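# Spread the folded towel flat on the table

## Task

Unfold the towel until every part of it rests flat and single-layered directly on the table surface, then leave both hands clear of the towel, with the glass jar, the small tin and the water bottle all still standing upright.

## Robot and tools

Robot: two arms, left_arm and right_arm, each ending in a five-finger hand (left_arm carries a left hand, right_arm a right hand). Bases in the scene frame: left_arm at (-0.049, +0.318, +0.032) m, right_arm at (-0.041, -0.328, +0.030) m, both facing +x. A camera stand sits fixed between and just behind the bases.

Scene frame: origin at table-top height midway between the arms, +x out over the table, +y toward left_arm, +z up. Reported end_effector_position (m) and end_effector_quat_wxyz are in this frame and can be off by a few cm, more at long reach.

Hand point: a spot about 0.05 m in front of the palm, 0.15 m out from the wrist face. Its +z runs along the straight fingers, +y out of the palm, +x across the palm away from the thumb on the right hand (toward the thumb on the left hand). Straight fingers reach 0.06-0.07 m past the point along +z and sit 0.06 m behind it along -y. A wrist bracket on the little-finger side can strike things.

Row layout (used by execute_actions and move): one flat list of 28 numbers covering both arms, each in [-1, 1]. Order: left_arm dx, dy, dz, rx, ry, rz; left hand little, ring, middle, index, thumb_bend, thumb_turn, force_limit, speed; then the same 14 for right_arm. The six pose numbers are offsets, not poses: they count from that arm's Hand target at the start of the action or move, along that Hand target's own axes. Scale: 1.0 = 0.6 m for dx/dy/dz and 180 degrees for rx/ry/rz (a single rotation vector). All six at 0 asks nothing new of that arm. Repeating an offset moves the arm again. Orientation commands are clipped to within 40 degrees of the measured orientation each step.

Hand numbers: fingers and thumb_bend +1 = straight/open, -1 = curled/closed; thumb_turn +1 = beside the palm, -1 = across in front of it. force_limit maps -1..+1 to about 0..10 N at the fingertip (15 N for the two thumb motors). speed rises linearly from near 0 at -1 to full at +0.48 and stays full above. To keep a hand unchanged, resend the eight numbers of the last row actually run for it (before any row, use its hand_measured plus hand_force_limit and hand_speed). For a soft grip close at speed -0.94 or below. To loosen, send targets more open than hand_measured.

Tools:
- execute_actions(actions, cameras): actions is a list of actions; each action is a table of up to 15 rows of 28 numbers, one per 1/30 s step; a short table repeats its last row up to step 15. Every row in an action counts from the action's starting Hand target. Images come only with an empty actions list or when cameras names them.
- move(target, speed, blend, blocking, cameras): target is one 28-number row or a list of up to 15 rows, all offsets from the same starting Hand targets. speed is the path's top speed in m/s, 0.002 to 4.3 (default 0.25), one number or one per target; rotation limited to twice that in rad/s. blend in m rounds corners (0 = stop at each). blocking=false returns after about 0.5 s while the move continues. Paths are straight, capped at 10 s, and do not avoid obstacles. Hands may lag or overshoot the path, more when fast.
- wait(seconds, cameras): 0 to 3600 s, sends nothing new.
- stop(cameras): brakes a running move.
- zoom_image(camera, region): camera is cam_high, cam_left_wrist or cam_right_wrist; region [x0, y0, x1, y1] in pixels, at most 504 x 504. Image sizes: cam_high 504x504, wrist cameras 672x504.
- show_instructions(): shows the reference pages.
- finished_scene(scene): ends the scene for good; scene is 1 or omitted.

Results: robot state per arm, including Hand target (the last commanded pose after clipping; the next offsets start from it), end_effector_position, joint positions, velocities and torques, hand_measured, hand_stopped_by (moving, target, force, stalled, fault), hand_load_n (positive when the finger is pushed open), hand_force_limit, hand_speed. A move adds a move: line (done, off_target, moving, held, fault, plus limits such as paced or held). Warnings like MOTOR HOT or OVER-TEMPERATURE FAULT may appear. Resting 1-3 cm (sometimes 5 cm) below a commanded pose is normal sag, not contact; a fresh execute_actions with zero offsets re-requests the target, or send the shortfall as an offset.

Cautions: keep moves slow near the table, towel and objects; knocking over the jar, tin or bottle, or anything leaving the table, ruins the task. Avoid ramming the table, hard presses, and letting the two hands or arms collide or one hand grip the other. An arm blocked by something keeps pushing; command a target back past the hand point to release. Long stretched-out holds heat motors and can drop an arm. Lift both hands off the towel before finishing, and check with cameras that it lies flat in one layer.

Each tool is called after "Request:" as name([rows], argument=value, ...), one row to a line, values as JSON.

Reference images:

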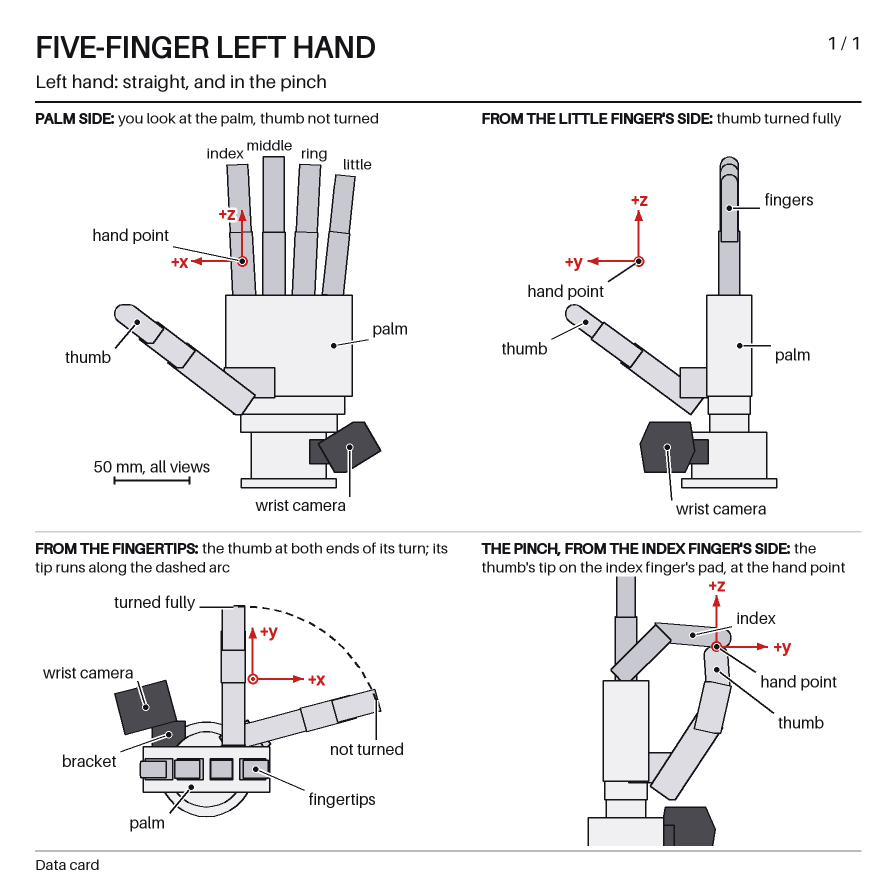

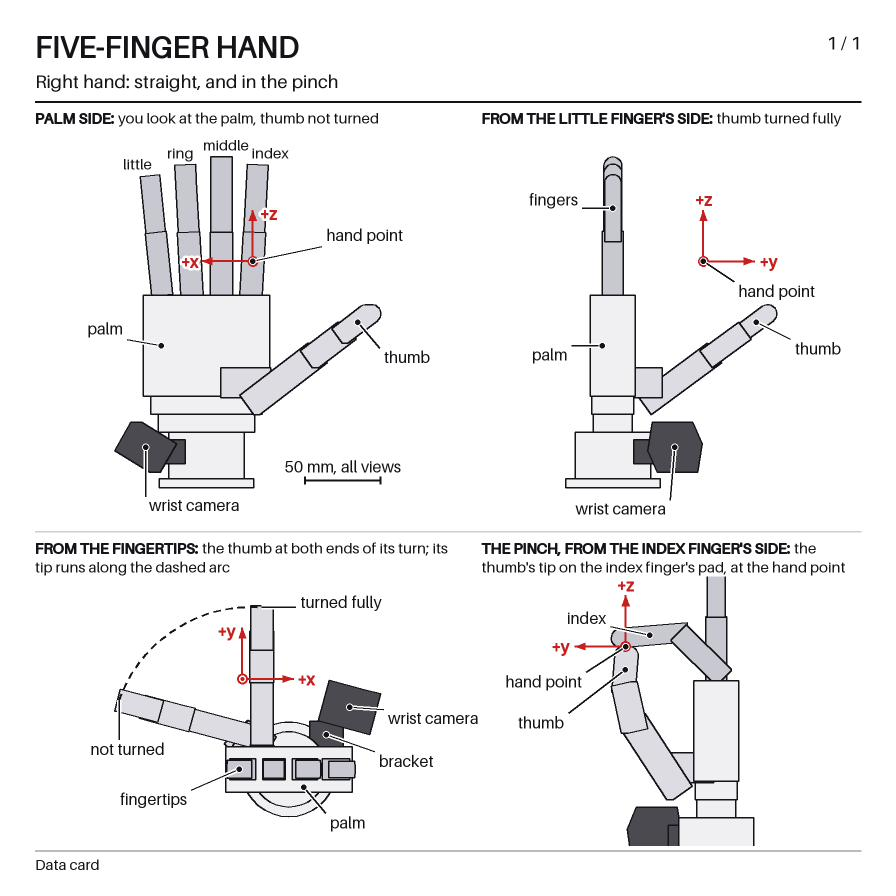

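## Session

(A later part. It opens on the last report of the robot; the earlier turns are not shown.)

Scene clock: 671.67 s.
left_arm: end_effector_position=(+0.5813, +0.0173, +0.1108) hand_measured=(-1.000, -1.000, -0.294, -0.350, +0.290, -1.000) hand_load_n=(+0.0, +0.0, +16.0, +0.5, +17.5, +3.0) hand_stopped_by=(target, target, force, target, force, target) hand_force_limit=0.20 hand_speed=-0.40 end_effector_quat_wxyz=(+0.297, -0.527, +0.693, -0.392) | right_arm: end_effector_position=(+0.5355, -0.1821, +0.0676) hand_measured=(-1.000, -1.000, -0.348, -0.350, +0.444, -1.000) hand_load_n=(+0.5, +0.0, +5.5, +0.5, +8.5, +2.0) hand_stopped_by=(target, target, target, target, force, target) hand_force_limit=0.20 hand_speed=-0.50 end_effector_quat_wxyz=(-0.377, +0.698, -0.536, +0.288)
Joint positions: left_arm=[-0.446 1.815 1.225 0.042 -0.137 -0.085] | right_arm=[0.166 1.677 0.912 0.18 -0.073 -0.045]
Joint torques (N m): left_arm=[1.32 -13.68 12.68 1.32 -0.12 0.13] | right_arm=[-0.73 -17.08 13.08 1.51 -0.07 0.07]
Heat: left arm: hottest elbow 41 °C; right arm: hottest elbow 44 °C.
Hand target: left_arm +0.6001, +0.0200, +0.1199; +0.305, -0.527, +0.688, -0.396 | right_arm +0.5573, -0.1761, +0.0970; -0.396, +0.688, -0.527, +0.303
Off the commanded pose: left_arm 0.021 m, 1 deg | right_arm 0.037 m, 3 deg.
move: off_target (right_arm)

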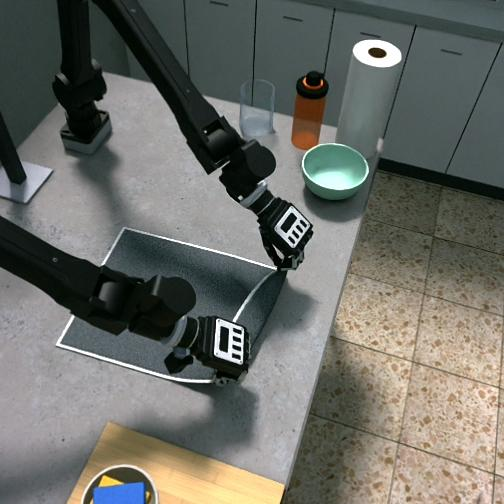

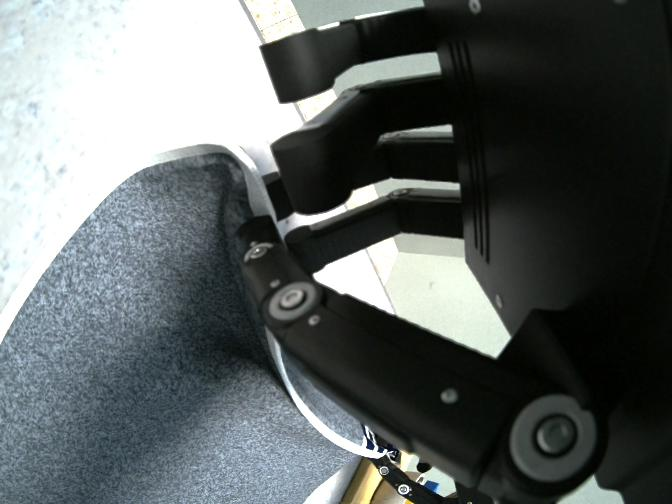

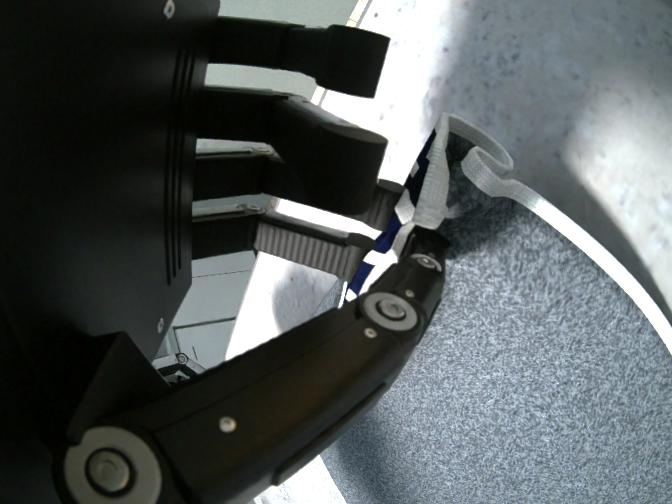

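Request:
move([
  [-0.0043,0.0064,0.0223,0,0,0,-1,-1,-0.35,-0.35,0.1,-1,0.2,-0.4,0.034,-0.0617,0.0735,0,0,0,-1,-1,-0.35,-0.35,0.1,-1,0.2,-0.5],
  [-0.0151,0.0512,0.0946,0,0,0,-1,-1,-0.35,-0.35,0.1,-1,0.2,-0.4,0.0452,-0.0082,0.1307,0,0,0,-1,-1,-0.35,-0.35,0.1,-1,0.2,-0.5],
], cameras=["all"], speed=0.08)

Request:
zoom_image(camera="cam_high", region=[30, 150, 360, 440])

Scene clock: 681.67 s.
left_arm: end_effector_position=(+0.6119, +0.0171, +0.0538) hand_measured=(-1.000, -1.000, -0.294, -0.350, +0.290, -1.000) hand_load_n=(+0.0, +0.0, +16.5, +0.0, +18.0, +3.0) hand_stopped_by=(target, target, force, target, force, target) hand_force_limit=0.20 hand_speed=-0.40 end_effector_quat_wxyz=(+0.293, -0.529, +0.698, -0.384) | right_arm: end_effector_position=(+0.6065, -0.1830, +0.0458) hand_measured=(-1.000, -1.000, -0.348, -0.350, +0.444, -1.000) hand_load_n=(+0.0, +0.0, +6.0, +0.5, +8.5, +2.0) hand_stopped_by=(target, target, target, target, force, target) hand_force_limit=0.20 hand_speed=-0.50 end_effector_quat_wxyz=(-0.381, +0.696, -0.537, +0.286)
Joint positions: left_arm=[-0.424 1.965 1.292 0.105 -0.117 -0.072] | right_arm=[0.138 1.862 1.109 0.172 -0.101 -0.053]
Joint torques (N m): left_arm=[1.55 -15.03 12.01 2.32 -0.1 0.14] | right_arm=[-1.44 -17.49 13.33 2.37 -0.26 -0.03]
Heat: left arm: hottest elbow 42 °C; right arm: hottest elbow 43 °C.
Hand target: left_arm +0.6349, +0.0200, +0.0649; +0.304, -0.527, +0.688, -0.396 | right_arm +0.6323, -0.1839, +0.0620; -0.396, +0.688, -0.527, +0.303
Off the commanded pose: left_arm 0.026 m, 2 deg | right_arm 0.030 m, 3 deg.
move: off_target (left_arm, right_arm)

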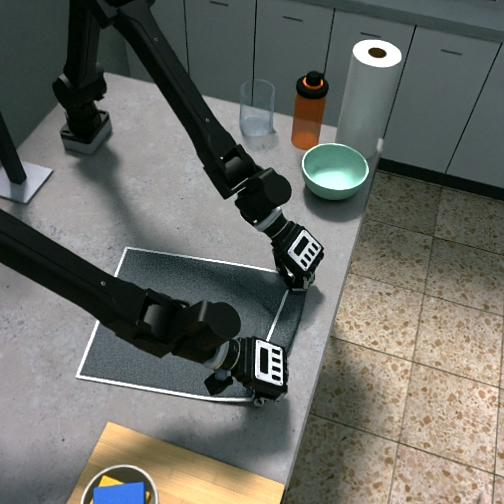

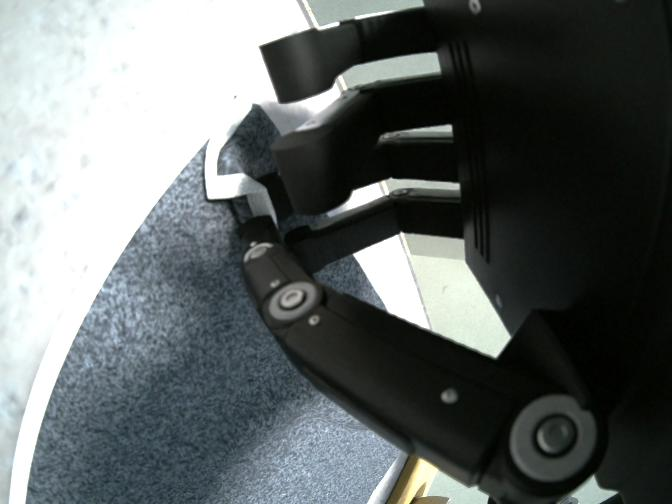

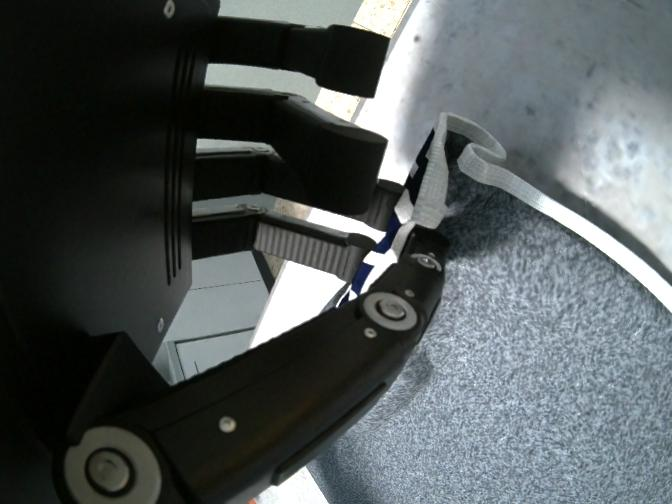

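Scaled by 1.527 from the camera's image (finer frame: 720x720).

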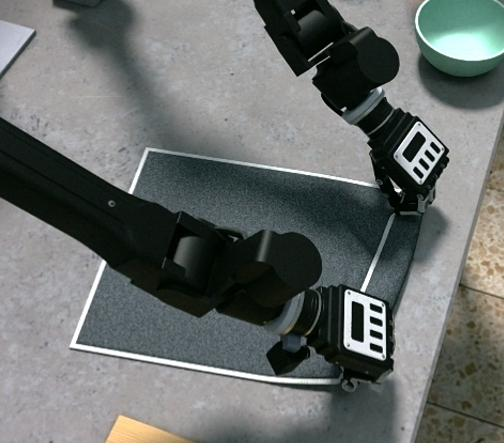

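Request:
move([
  [0,0,0,-0.2667,0,0,-1,-1,-0.35,-0.35,0.1,-1,0.2,-0.4,0,0,0,-0.2667,0,0,-1,-1,-0.35,-0.35,0.1,-1,0.2,-0.5],
], cameras=["all"], speed=0.15)

Request:
zoom_image(camera="cam_high", region=[30, 150, 360, 440])

Scene clock: 699.67 s.
left_arm: end_effector_position=(+0.6217, +0.0125, +0.0647) hand_measured=(-1.000, -1.000, -0.294, -0.350, +0.290, -1.000) hand_load_n=(+0.0, +0.5, +16.5, +0.0, +18.0, +3.0) hand_stopped_by=(target, target, force, target, force, target) hand_force_limit=0.20 hand_speed=-0.40 end_effector_quat_wxyz=(+0.062, -0.596, +0.797, -0.077) | right_arm: end_effector_position=(+0.6170, -0.1896, +0.0543) hand_measured=(-1.000, -1.000, -0.348, -0.350, +0.444, -1.000) hand_load_n=(+0.0, +0.0, +6.0, +0.5, +8.0, +2.0) hand_stopped_by=(target, target, target, target, force, target) hand_force_limit=0.20 hand_speed=-0.50 end_effector_quat_wxyz=(-0.073, +0.786, -0.612, +0.051)
Joint positions: left_arm=[-0.399 2.457 2.432 -1.35 -0.026 -0.094] | right_arm=[0.151 2.253 2.033 -1.175 -0.025 -0.083]
Joint torques (N m): left_arm=[1.49 -20.89 13.34 0.01 -0.11 -0.04] | right_arm=[-0.38 -23.71 14.91 0.32 0.1 -0.05]
Heat: left arm: hottest elbow 43 °C; right arm: hottest elbow 44 °C.
Hand target: left_arm +0.6350, +0.0201, +0.0648; +0.064, -0.605, +0.789, -0.082 | right_arm +0.6323, -0.1839, +0.0619; -0.082, +0.790, -0.605, +0.062
Off the commanded pose: left_arm 0.015 m, 1 deg | right_arm 0.018 m, 2 deg.
move: off_target (left_arm, right_arm)

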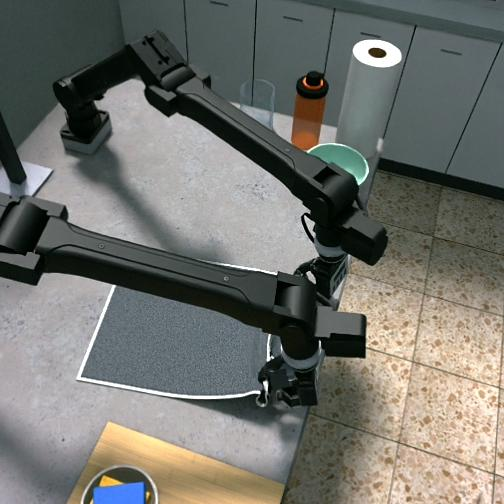

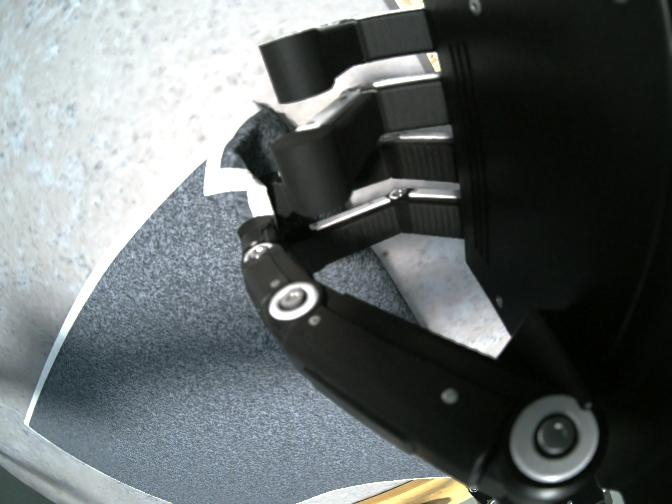

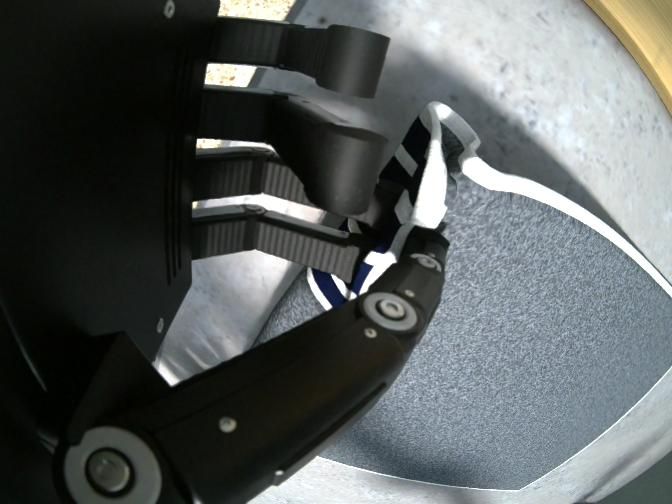

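Scaled by 1.527 from the camera's image (finer frame: 720x720).

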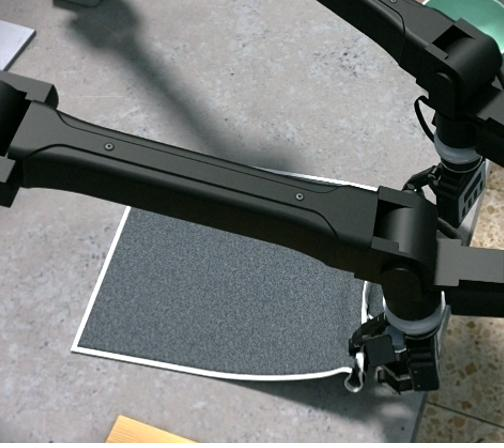

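Request:
move([
  [-0.0052,-0.0095,0.0575,0,0,0,-1,-1,-0.35,-0.35,0.1,-1,0.2,-0.4,0.0052,-0.008,0.0657,0,0,0,-1,-1,-0.35,-0.35,0.1,-1,0.2,-0.5],
], cameras=["all"], speed=0.05)

Request:
zoom_image(camera="cam_high", region=[150, 200, 400, 450])

Scene clock: 707.40 s.
left_arm: end_effector_position=(+0.6333, +0.0113, +0.0410) hand_measured=(-1.000, -1.000, -0.294, -0.350, +0.290, -1.000) hand_load_n=(+0.0, +0.0, +15.0, +0.5, +18.5, +3.0) hand_stopped_by=(target, target, force, target, force, target) hand_force_limit=0.20 hand_speed=-0.40 end_effector_quat_wxyz=(+0.061, -0.598, +0.796, -0.077) | right_arm: end_effector_position=(+0.6253, -0.1887, +0.0184) hand_measured=(-1.000, -1.000, -0.348, -0.350, +0.444, -1.000) hand_load_n=(+0.0, +0.0, +6.0, +0.5, +8.0, +1.5) hand_stopped_by=(target, target, target, target, force, target) hand_force_limit=0.20 hand_speed=-0.50 end_effector_quat_wxyz=(-0.067, +0.788, -0.611, +0.046)
Joint positions: left_arm=[-0.394 2.522 2.493 -1.347 -0.023 -0.094] | right_arm=[0.151 2.322 2.061 -1.149 -0.024 -0.088]
Joint torques (N m): left_arm=[1.73 -20.42 12.86 0.69 -0.12 0.04] | right_arm=[-0.56 -24.41 14.64 0.99 0.04 -0.03]
Heat: left arm: hottest elbow 44 °C; right arm: hottest elbow 45 °C.
Hand target: left_arm +0.6481, +0.0198, +0.0322; +0.064, -0.605, +0.789, -0.082 | right_arm +0.6454, -0.1836, +0.0243; -0.082, +0.790, -0.605, +0.062
Off the commanded pose: left_arm 0.019 m, 1 deg | right_arm 0.022 m, 3 deg.
move: off_target (left_arm, right_arm)

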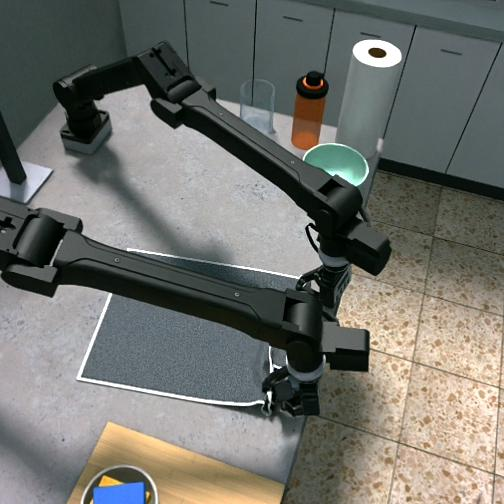

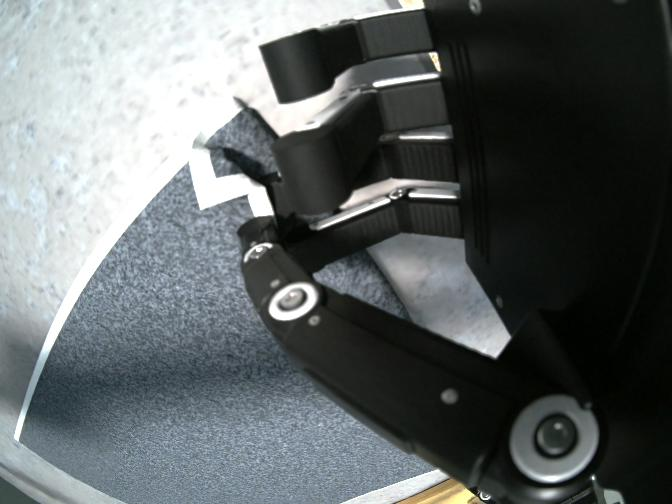

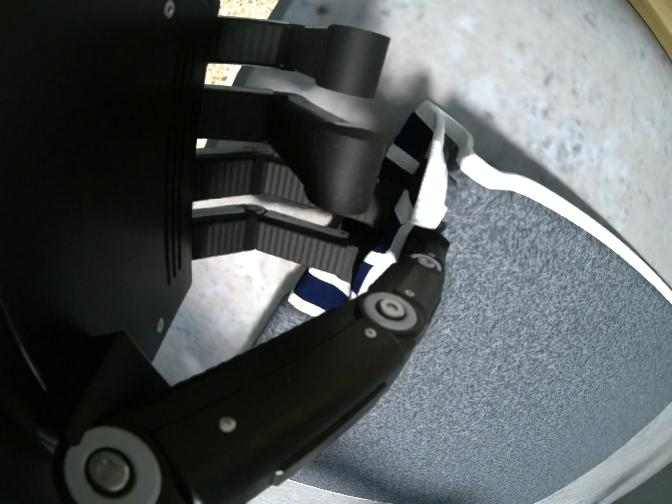

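Scaled by 2.016 from the camera's image (finer frame: 720x720).

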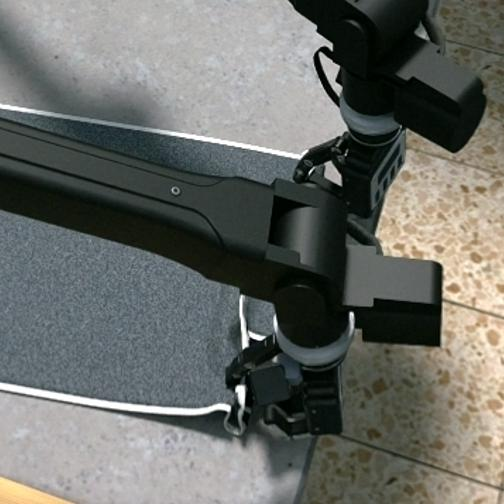

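Request:
move([
  [0,0,0,0,0,0,-1,-1,-0.35,-0.35,0.8,-1,0.2,-0.3,0,0,0,0,0,0,-1,-1,-0.35,-0.35,0.8,-1,0.2,-0.3],
  [-0.0151,-0.0555,0.0098,0.111,0,0,-1,-1,-0.35,-0.35,0.8,-1,0.2,-0.3,0.0194,-0.0713,0.0126,0,0,0,-1,-1,-0.35,-0.35,0.8,-1,0.2,-0.3],
], cameras=["all"], speed=0.06)

Request:
zoom_image(camera="cam_high", region=[150, 200, 400, 450])

Scene clock: 723.13 s.
left_arm: end_effector_position=(+0.6749, +0.0039, +0.0390) hand_measured=(-1.000, -1.000, -0.296, -0.350, +0.800, -1.000) hand_load_n=(+0.0, +0.0, +0.0, +0.0, +4.5, +0.0) hand_stopped_by=(target, target, force, target, target, target) hand_force_limit=0.20 hand_speed=-0.30 end_effector_quat_wxyz=(+0.160, -0.581, +0.768, -0.219) | right_arm: end_effector_position=(+0.6772, -0.1808, +0.0210) hand_measured=(-1.000, -1.000, -0.350, -0.350, +0.800, -1.000) hand_load_n=(+0.0, +0.0, +0.0, +0.0, +0.0, +0.0) hand_stopped_by=(target, target, target, target, target, target) hand_force_limit=0.20 hand_speed=-0.30 end_effector_quat_wxyz=(-0.074, +0.790, -0.607, +0.053)
Joint positions: left_arm=[-0.389 2.312 2.056 -0.766 -0.043 -0.086] | right_arm=[0.151 2.5 2.401 -1.291 -0.024 -0.097]
Joint torques (N m): left_arm=[1.85 -21.89 9.14 1.89 -0.44 0.15] | right_arm=[-1.44 -26.17 15.1 0.25 -0.03 -0.03]
Heat: left arm: hottest elbow 45 °C; right arm: hottest elbow 48 °C.
Hand target: left_arm +0.6831, +0.0197, +0.0334; +0.168, -0.585, +0.763, -0.218 | right_arm +0.6903, -0.1835, +0.0258; -0.082, +0.790, -0.605, +0.062
Off the commanded pose: left_arm 0.019 m, 1 deg | right_arm 0.014 m, 1 deg.
move: off_target (left_arm, right_arm)

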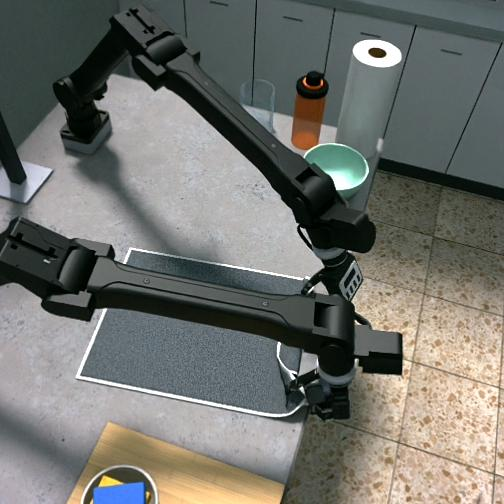

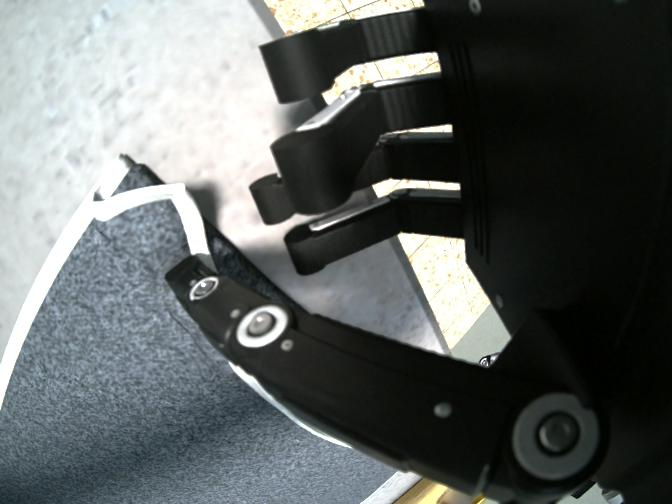

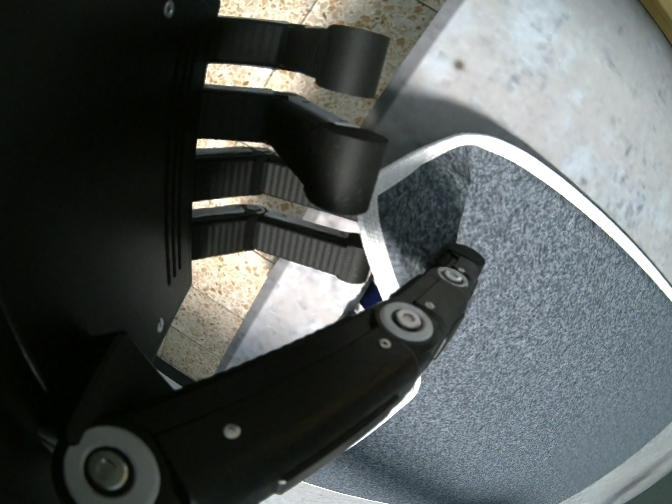

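Scaled by 2.016 from the camera's image (finer frame: 720x720).

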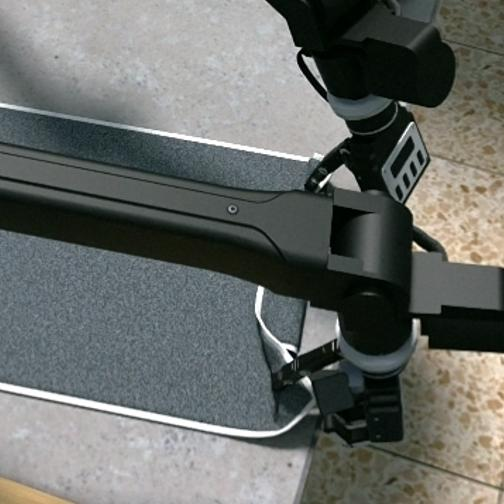

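Request:
move([
  [0,-0.0963,-0.1665,0,0,0,-1,-1,-0.35,-0.35,0.8,-1,0.2,-0.3,0,-0.0333,-0.189,0,0,0,-1,-1,-0.35,-0.35,0.8,-1,0.2,-0.3],
], cameras=["all"], speed=0.12)

Request:
zoom_image(camera="cam_high", region=[150, 200, 400, 450])

Scene clock: 731.47 s.
left_arm: end_effector_position=(+0.6625, +0.0115, +0.1238) hand_measured=(-1.000, -1.000, -0.296, -0.350, +0.800, -1.000) hand_load_n=(+0.0, +0.0, +0.0, +0.0, +0.0, +0.0) hand_stopped_by=(target, target, force, target, target, target) hand_force_limit=0.20 hand_speed=-0.30 end_effector_quat_wxyz=(+0.153, -0.584, +0.771, -0.203) | right_arm: end_effector_position=(+0.6791, -0.1805, +0.1370) hand_measured=(-1.000, -1.000, -0.350, -0.350, +0.800, -1.000) hand_load_n=(+0.0, +0.0, +0.0, +0.0, +0.0, +0.0) hand_stopped_by=(target, target, target, target, target, target) hand_force_limit=0.20 hand_speed=-0.30 end_effector_quat_wxyz=(-0.077, +0.789, -0.606, +0.056)
Joint positions: left_arm=[-0.386 2.245 2.17 -0.983 -0.047 -0.085] | right_arm=[0.151 2.585 2.872 -1.669 -0.024 -0.097]
Joint torques (N m): left_arm=[1.44 -22.18 13.89 0.57 -0.34 0.15] | right_arm=[-1.49 -26.34 14.54 0.25 -0.05 -0.02]
Heat: left arm: hottest elbow 45 °C; right arm: hottest elbow 50 °C.
Hand target: left_arm +0.6794, +0.0208, +0.1488; +0.168, -0.585, +0.763, -0.218 | right_arm +0.6869, -0.1845, +0.1407; -0.082, +0.790, -0.605, +0.062
Off the commanded pose: left_arm 0.032 m, 3 deg | right_arm 0.010 m, 1 deg.
move: off_target (left_arm)

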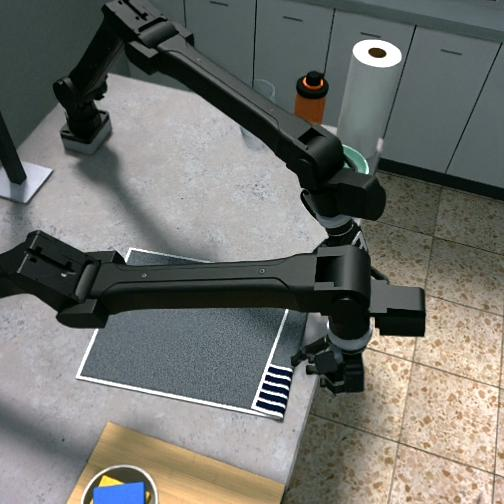

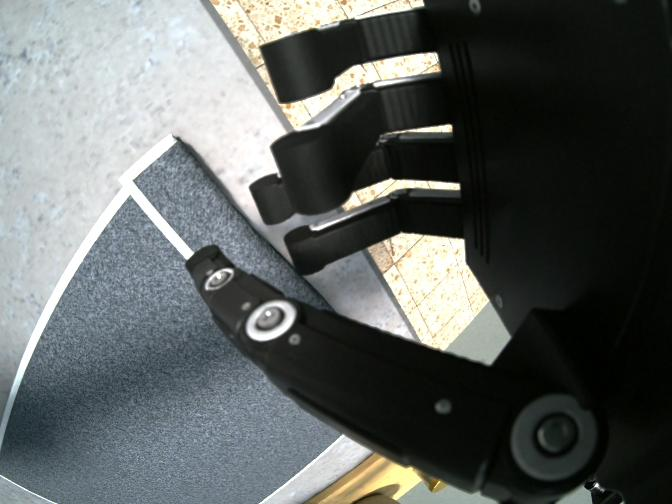

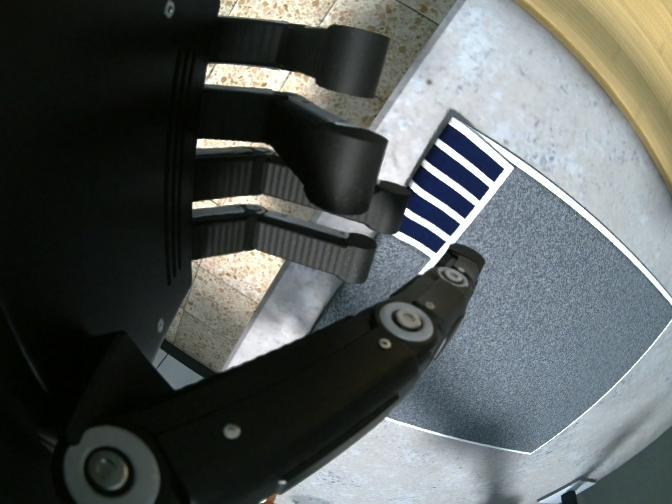

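Scaled by 2.016 from the camera's image (finer frame: 720x720).

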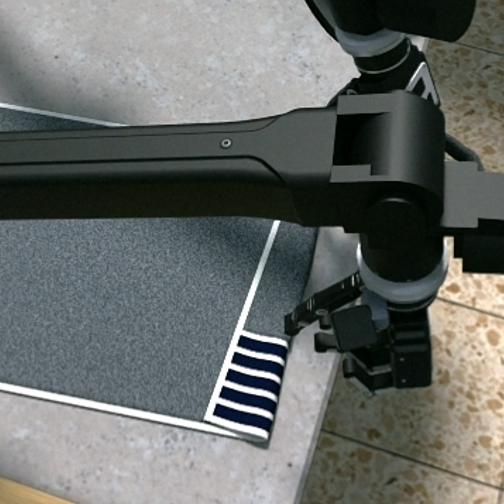

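Request:
move([
  [0.1672,0.2533,-0.091,0,-0.0278,-0.0481,0.3,0.3,0.3,0.3,1,-1,0.2,0,-0.1603,0.2813,-0.0145,0.1107,0.0191,0.0524,0.3,0.3,0.3,0.3,1,-1,0.2,0],
], cameras=["all"], speed=0.15)

Request:
zoom_image(camera="cam_high", region=[60, 200, 380, 460])

Scene clock: 753.30 s.
left_arm: end_effector_position=(+0.5004, -0.0262, +0.1008) hand_measured=(+0.300, +0.300, +0.300, +0.300, +1.000, -1.000) hand_load_n=(+0.0, +0.0, +0.0, +0.0, +0.0, +0.0) hand_stopped_by=(target, target, target, target, target, target) hand_force_limit=0.20 hand_speed=0.00 end_effector_quat_wxyz=(+0.180, -0.652, +0.712, -0.188) | right_arm: end_effector_position=(+0.5003, -0.1375, +0.1077) hand_measured=(+0.300, +0.300, +0.300, +0.300, +1.000, -1.000) hand_load_n=(+0.0, +0.0, +0.0, -0.5, +0.0, +0.0) hand_stopped_by=(target, target, target, target, target, target) hand_force_limit=0.20 hand_speed=0.00 end_effector_quat_wxyz=(-0.194, +0.713, -0.650, +0.177)
Joint positions: left_arm=[-0.566 1.887 1.523 -0.732 -0.236 -0.404] | right_arm=[0.292 1.696 1.269 -0.622 0.105 0.181]
Joint torques (N m): left_arm=[-0.44 -18.26 9.36 1.46 -0.51 -0.04] | right_arm=[-0.62 -19.14 9.22 1.62 0.15 0.08]
Heat: left arm: hottest elbow 45 °C; right arm: hottest elbow 52 °C.
Hand target: left_arm +0.5010, -0.0351, +0.1145; +0.184, -0.650, +0.709, -0.204 | right_arm +0.5006, -0.1351, +0.1150; -0.204, +0.709, -0.650, +0.183
Off the commanded pose: left_arm 0.016 m, 2 deg | right_arm 0.007 m, 1 deg.
move: off_target (left_arm)

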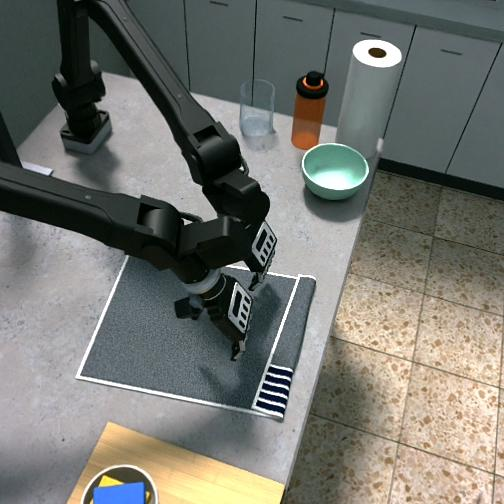

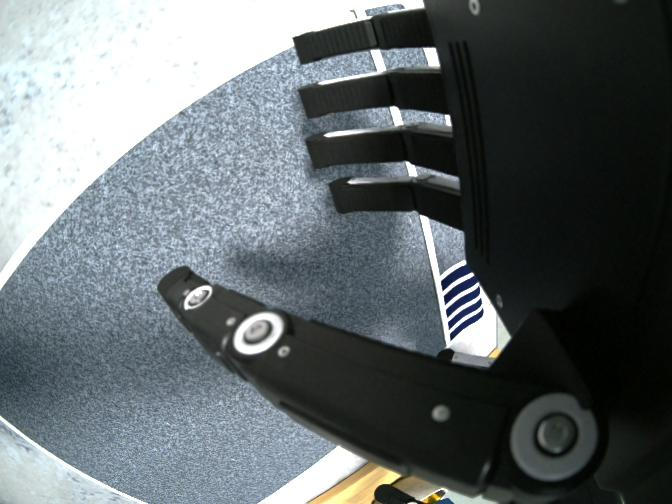

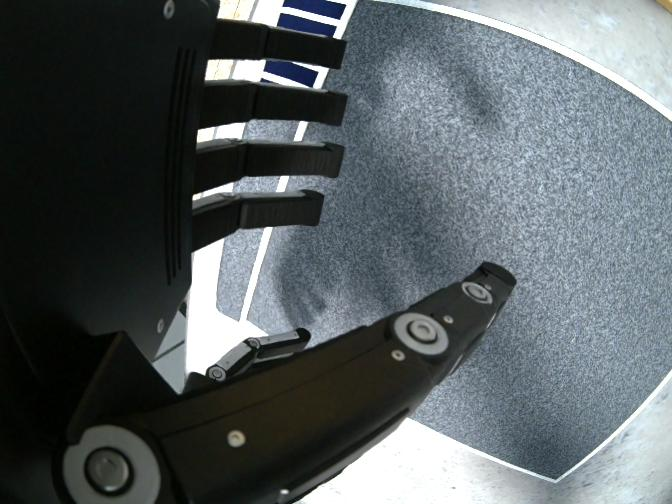

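Scaled by 1.575 from the camera's image (finer frame: 720x720).

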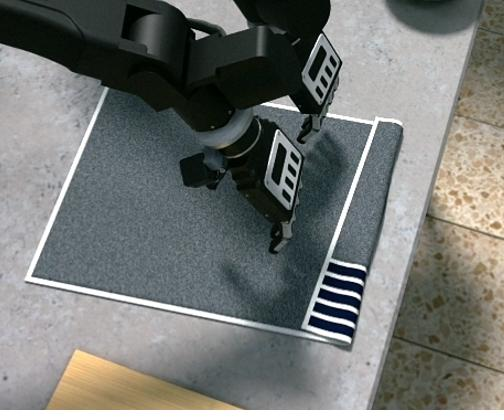

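Request:
move([
  [0,0.0621,0.1075,0,0,0,0.3,0.3,0.3,0.3,1,-1,0.2,0,0,0.0792,0.1371,0,0,0,0.3,0.3,0.3,0.3,1,-1,0.2,0],
  [-0.0087,-0.0242,0.1573,0,0,0,0.3,0.3,0.3,0.3,1,-1,0.2,0,0.0087,-0.007,0.1869,0,0,0,0.3,0.3,0.3,0.3,1,-1,0.2,0],
], cameras=["cam_high"], speed=[0.08,0.06])

Request:
zoom_image(camera="cam_high", region=[60, 200, 380, 460])

Scene clock: 762.57 s.
left_arm: end_effector_position=(+0.5509, -0.0446, +0.0597) hand_measured=(+0.300, +0.300, +0.300, +0.300, +1.000, -1.000) hand_load_n=(+0.0, +0.0, -4.5, +0.0, +0.0, +0.0) hand_stopped_by=(target, target, target, target, target, target) hand_force_limit=0.20 hand_speed=0.00 end_effector_quat_wxyz=(+0.186, -0.645, +0.709, -0.217) | right_arm: end_effector_position=(+0.5516, -0.1309, +0.0322) hand_measured=(+0.300, +0.300, +0.300, +0.300, +1.000, -1.000) hand_load_n=(+0.0, +0.0, -3.5, +0.0, +0.0, +0.0) hand_stopped_by=(target, target, target, target, target, target) hand_force_limit=0.20 hand_speed=0.00 end_effector_quat_wxyz=(-0.210, +0.708, -0.649, +0.185)
Joint positions: left_arm=[-0.547 2.024 1.607 -0.613 -0.218 -0.376] | right_arm=[0.275 1.89 1.314 -0.435 0.095 0.171]
Joint torques (N m): left_arm=[1.9 -14.86 11.77 0.66 -0.24 0.14] | right_arm=[-1.85 -16.09 12.75 0.87 -0.09 -0.06]
Heat: left arm: hottest elbow 44 °C; right arm: hottest elbow 50 °C.
Hand target: left_arm +0.5633, -0.0357, +0.0422; +0.184, -0.650, +0.709, -0.204 | right_arm +0.5632, -0.1340, +0.0216; -0.204, +0.709, -0.650, +0.182
Off the commanded pose: left_arm 0.023 m, 2 deg | right_arm 0.016 m, 1 deg.
move: off_target (left_arm, right_arm)

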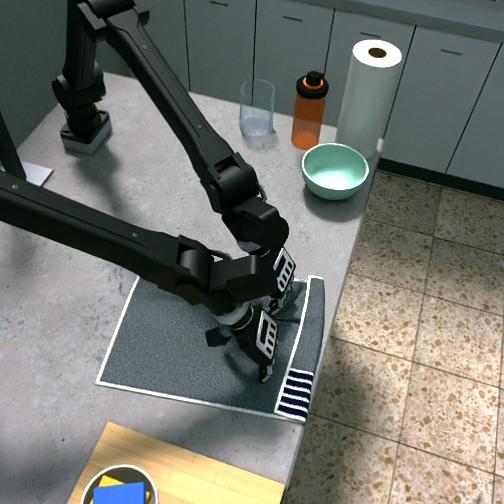

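Scaled by 1.575 from the camera's image (finer frame: 720x720).

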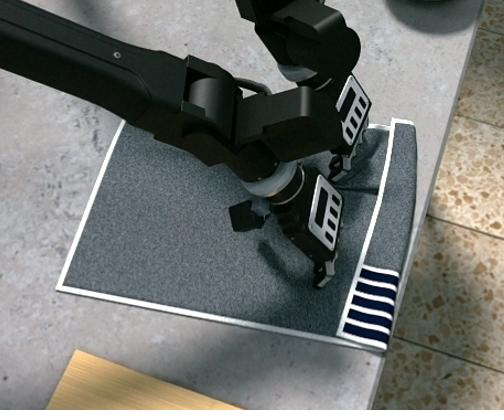

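Request:
move([
  [-0.0102,-0.1006,0.0581,0,0,0,0.3,0.3,0.3,0.3,1,-1,0.2,0,0.0087,-0.0863,0.0498,0,0,0,0.3,0.3,0.3,0.3,1,-1,0.2,0],
], cameras=["all"], speed=0.06)

Request:
zoom_image(camera="cam_high", region=[60, 200, 380, 460])

Scene clock: 768.83 s.
left_arm: end_effector_position=(+0.6204, -0.0465, +0.0629) hand_measured=(+0.300, +0.300, +0.300, +0.300, +1.000, -1.000) hand_load_n=(+0.0, +0.0, -4.0, +0.0, +0.0, +0.0) hand_stopped_by=(target, target, target, target, target, target) hand_force_limit=0.20 hand_speed=0.00 end_effector_quat_wxyz=(+0.185, -0.645, +0.710, -0.215) | right_arm: end_effector_position=(+0.6113, -0.1309, +0.0330) hand_measured=(+0.300, +0.300, +0.300, +0.300, +1.000, -1.000) hand_load_n=(+0.0, +0.0, -2.5, +0.0, +0.0, +0.0) hand_stopped_by=(target, target, target, target, target, target) hand_force_limit=0.20 hand_speed=0.00 end_effector_quat_wxyz=(-0.208, +0.708, -0.649, +0.184)
Joint positions: left_arm=[-0.499 2.182 1.884 -0.726 -0.193 -0.334] | right_arm=[0.248 2.02 1.528 -0.522 0.082 0.149]
Joint torques (N m): left_arm=[1.67 -16.73 12.4 0.7 -0.23 0.16] | right_arm=[-1.67 -18.55 13.41 0.92 -0.12 -0.04]
Heat: left arm: hottest elbow 45 °C; right arm: hottest elbow 50 °C.
Hand target: left_arm +0.6332, -0.0358, +0.0445; +0.184, -0.650, +0.709, -0.204 | right_arm +0.6232, -0.1340, +0.0235; -0.204, +0.709, -0.650, +0.182
Off the commanded pose: left_arm 0.025 m, 1 deg | right_arm 0.016 m, 1 deg.
move: off_target (left_arm, right_arm)

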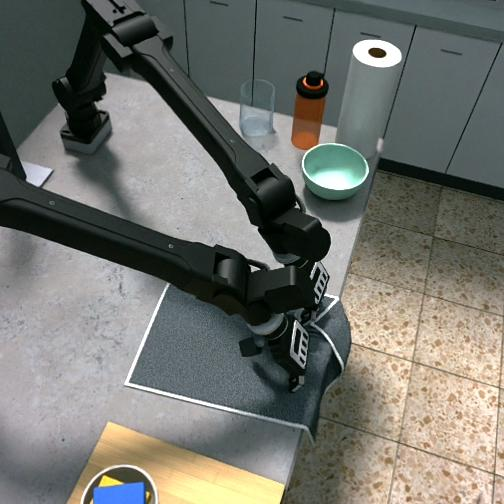

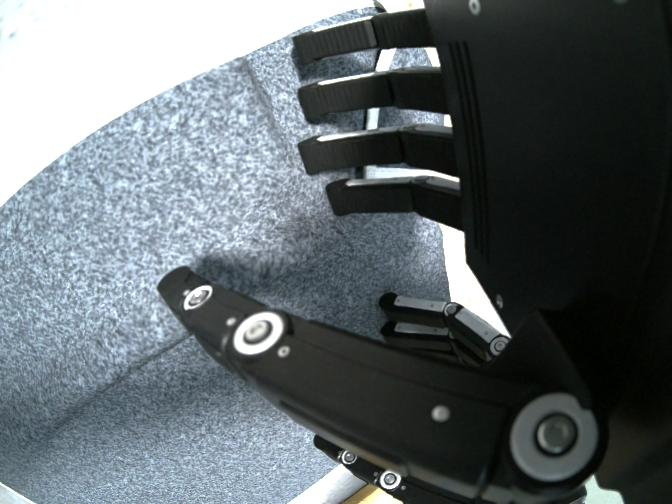

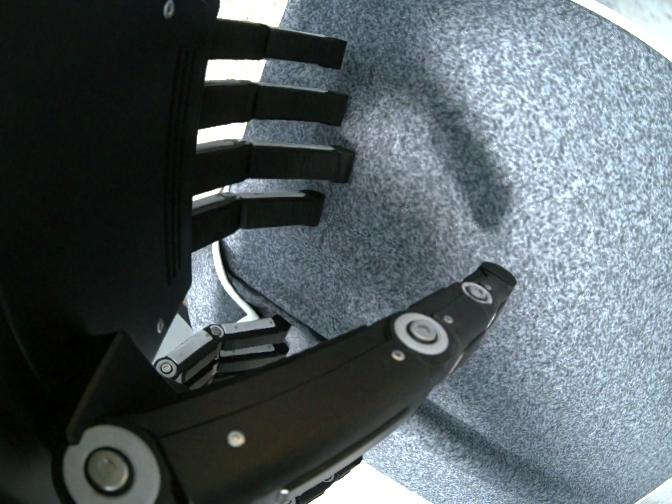

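Scaled by 1.575 from the camera's image (finer frame: 720x720).

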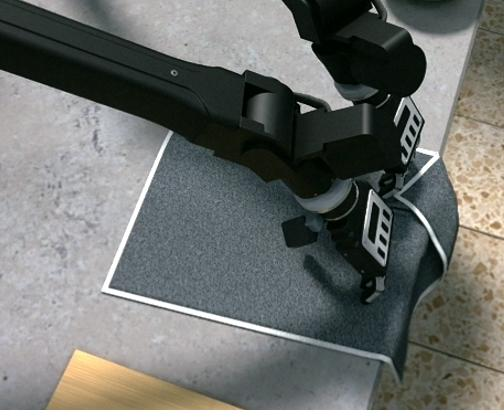

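Request:
move([
  [-0.0051,-0.0503,0.0291,0,0,0,0.3,0.3,0.3,0.3,1,-1,0.2,0,0.0015,-0.0144,0.0083,0,0,0,0.3,0.3,0.3,0.3,1,-1,0.2,0],
], cameras=["all"], speed=0.06)

Request:
zoom_image(camera="cam_high", region=[160, 220, 400, 460])

Scene clock: 774.43 s.
left_arm: end_effector_position=(+0.6551, -0.0478, +0.0644) hand_measured=(+0.300, +0.300, +0.300, +0.300, +1.000, -1.000) hand_load_n=(+0.0, +0.0, -3.5, +0.0, +0.0, +0.0) hand_stopped_by=(target, target, target, target, target, target) hand_force_limit=0.20 hand_speed=0.00 end_effector_quat_wxyz=(+0.185, -0.644, +0.710, -0.214) | right_arm: end_effector_position=(+0.6217, -0.1310, +0.0331) hand_measured=(+0.300, +0.300, +0.300, +0.300, +1.000, -1.000) hand_load_n=(+0.0, +0.0, -2.0, +0.0, +0.0, +0.0) hand_stopped_by=(target, target, target, target, target, target) hand_force_limit=0.20 hand_speed=0.00 end_effector_quat_wxyz=(-0.208, +0.708, -0.650, +0.184)
Joint positions: left_arm=[-0.478 2.276 2.055 -0.802 -0.182 -0.314] | right_arm=[0.244 2.043 1.567 -0.537 0.081 0.146]
Joint torques (N m): left_arm=[1.85 -18.08 12.7 0.73 -0.23 0.13] | right_arm=[-1.67 -19.02 13.45 0.81 -0.14 -0.04]
Heat: left arm: hottest elbow 45 °C; right arm: hottest elbow 50 °C.
Hand target: left_arm +0.6682, -0.0359, +0.0455; +0.184, -0.650, +0.709, -0.204 | right_arm +0.6332, -0.1341, +0.0237; -0.204, +0.709, -0.650, +0.182
Off the commanded pose: left_arm 0.026 m, 1 deg | right_arm 0.015 m, 1 deg.
move: off_target (left_arm, right_arm)

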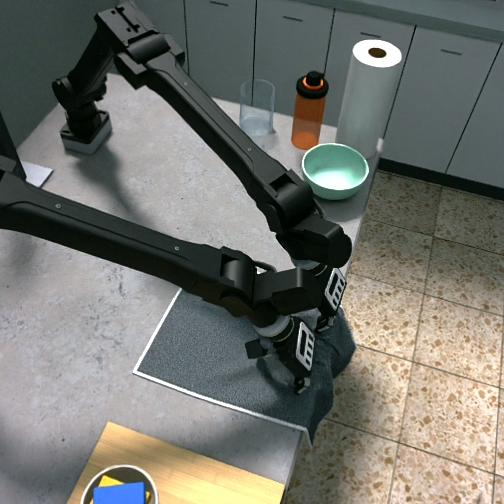

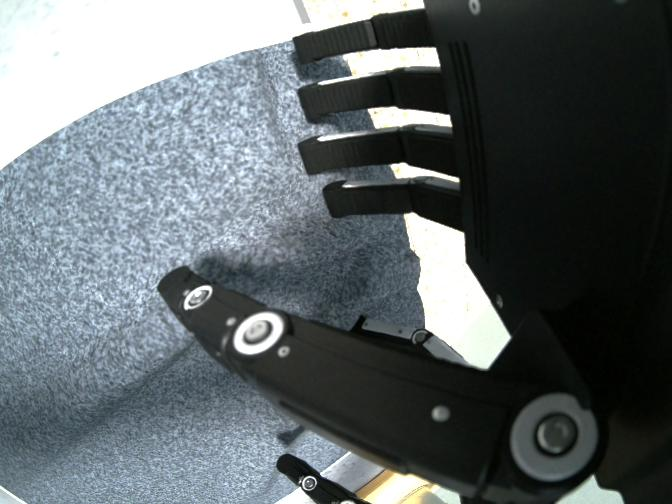

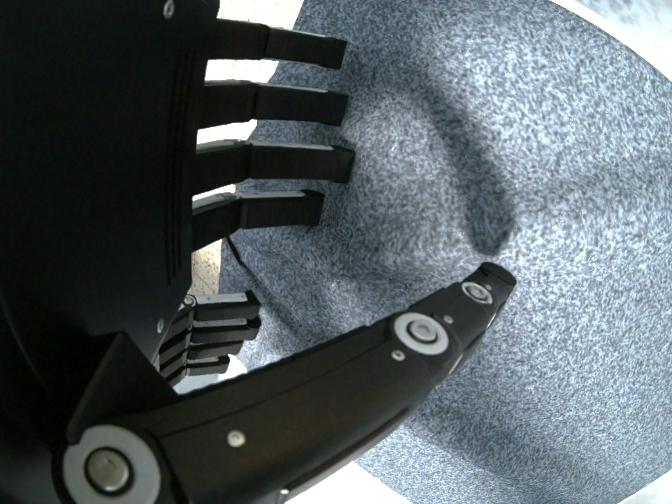

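Scaled by 2.100 from the camera's image (finer frame: 720x720).

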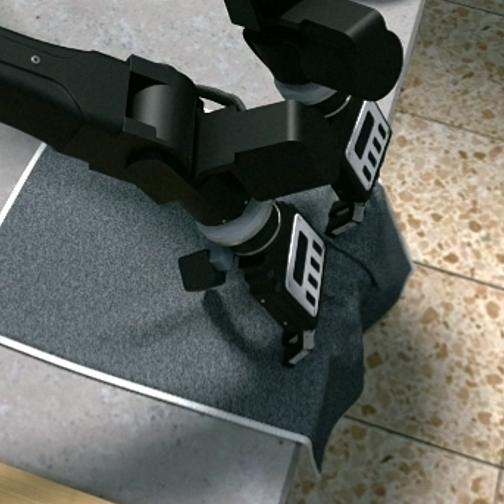

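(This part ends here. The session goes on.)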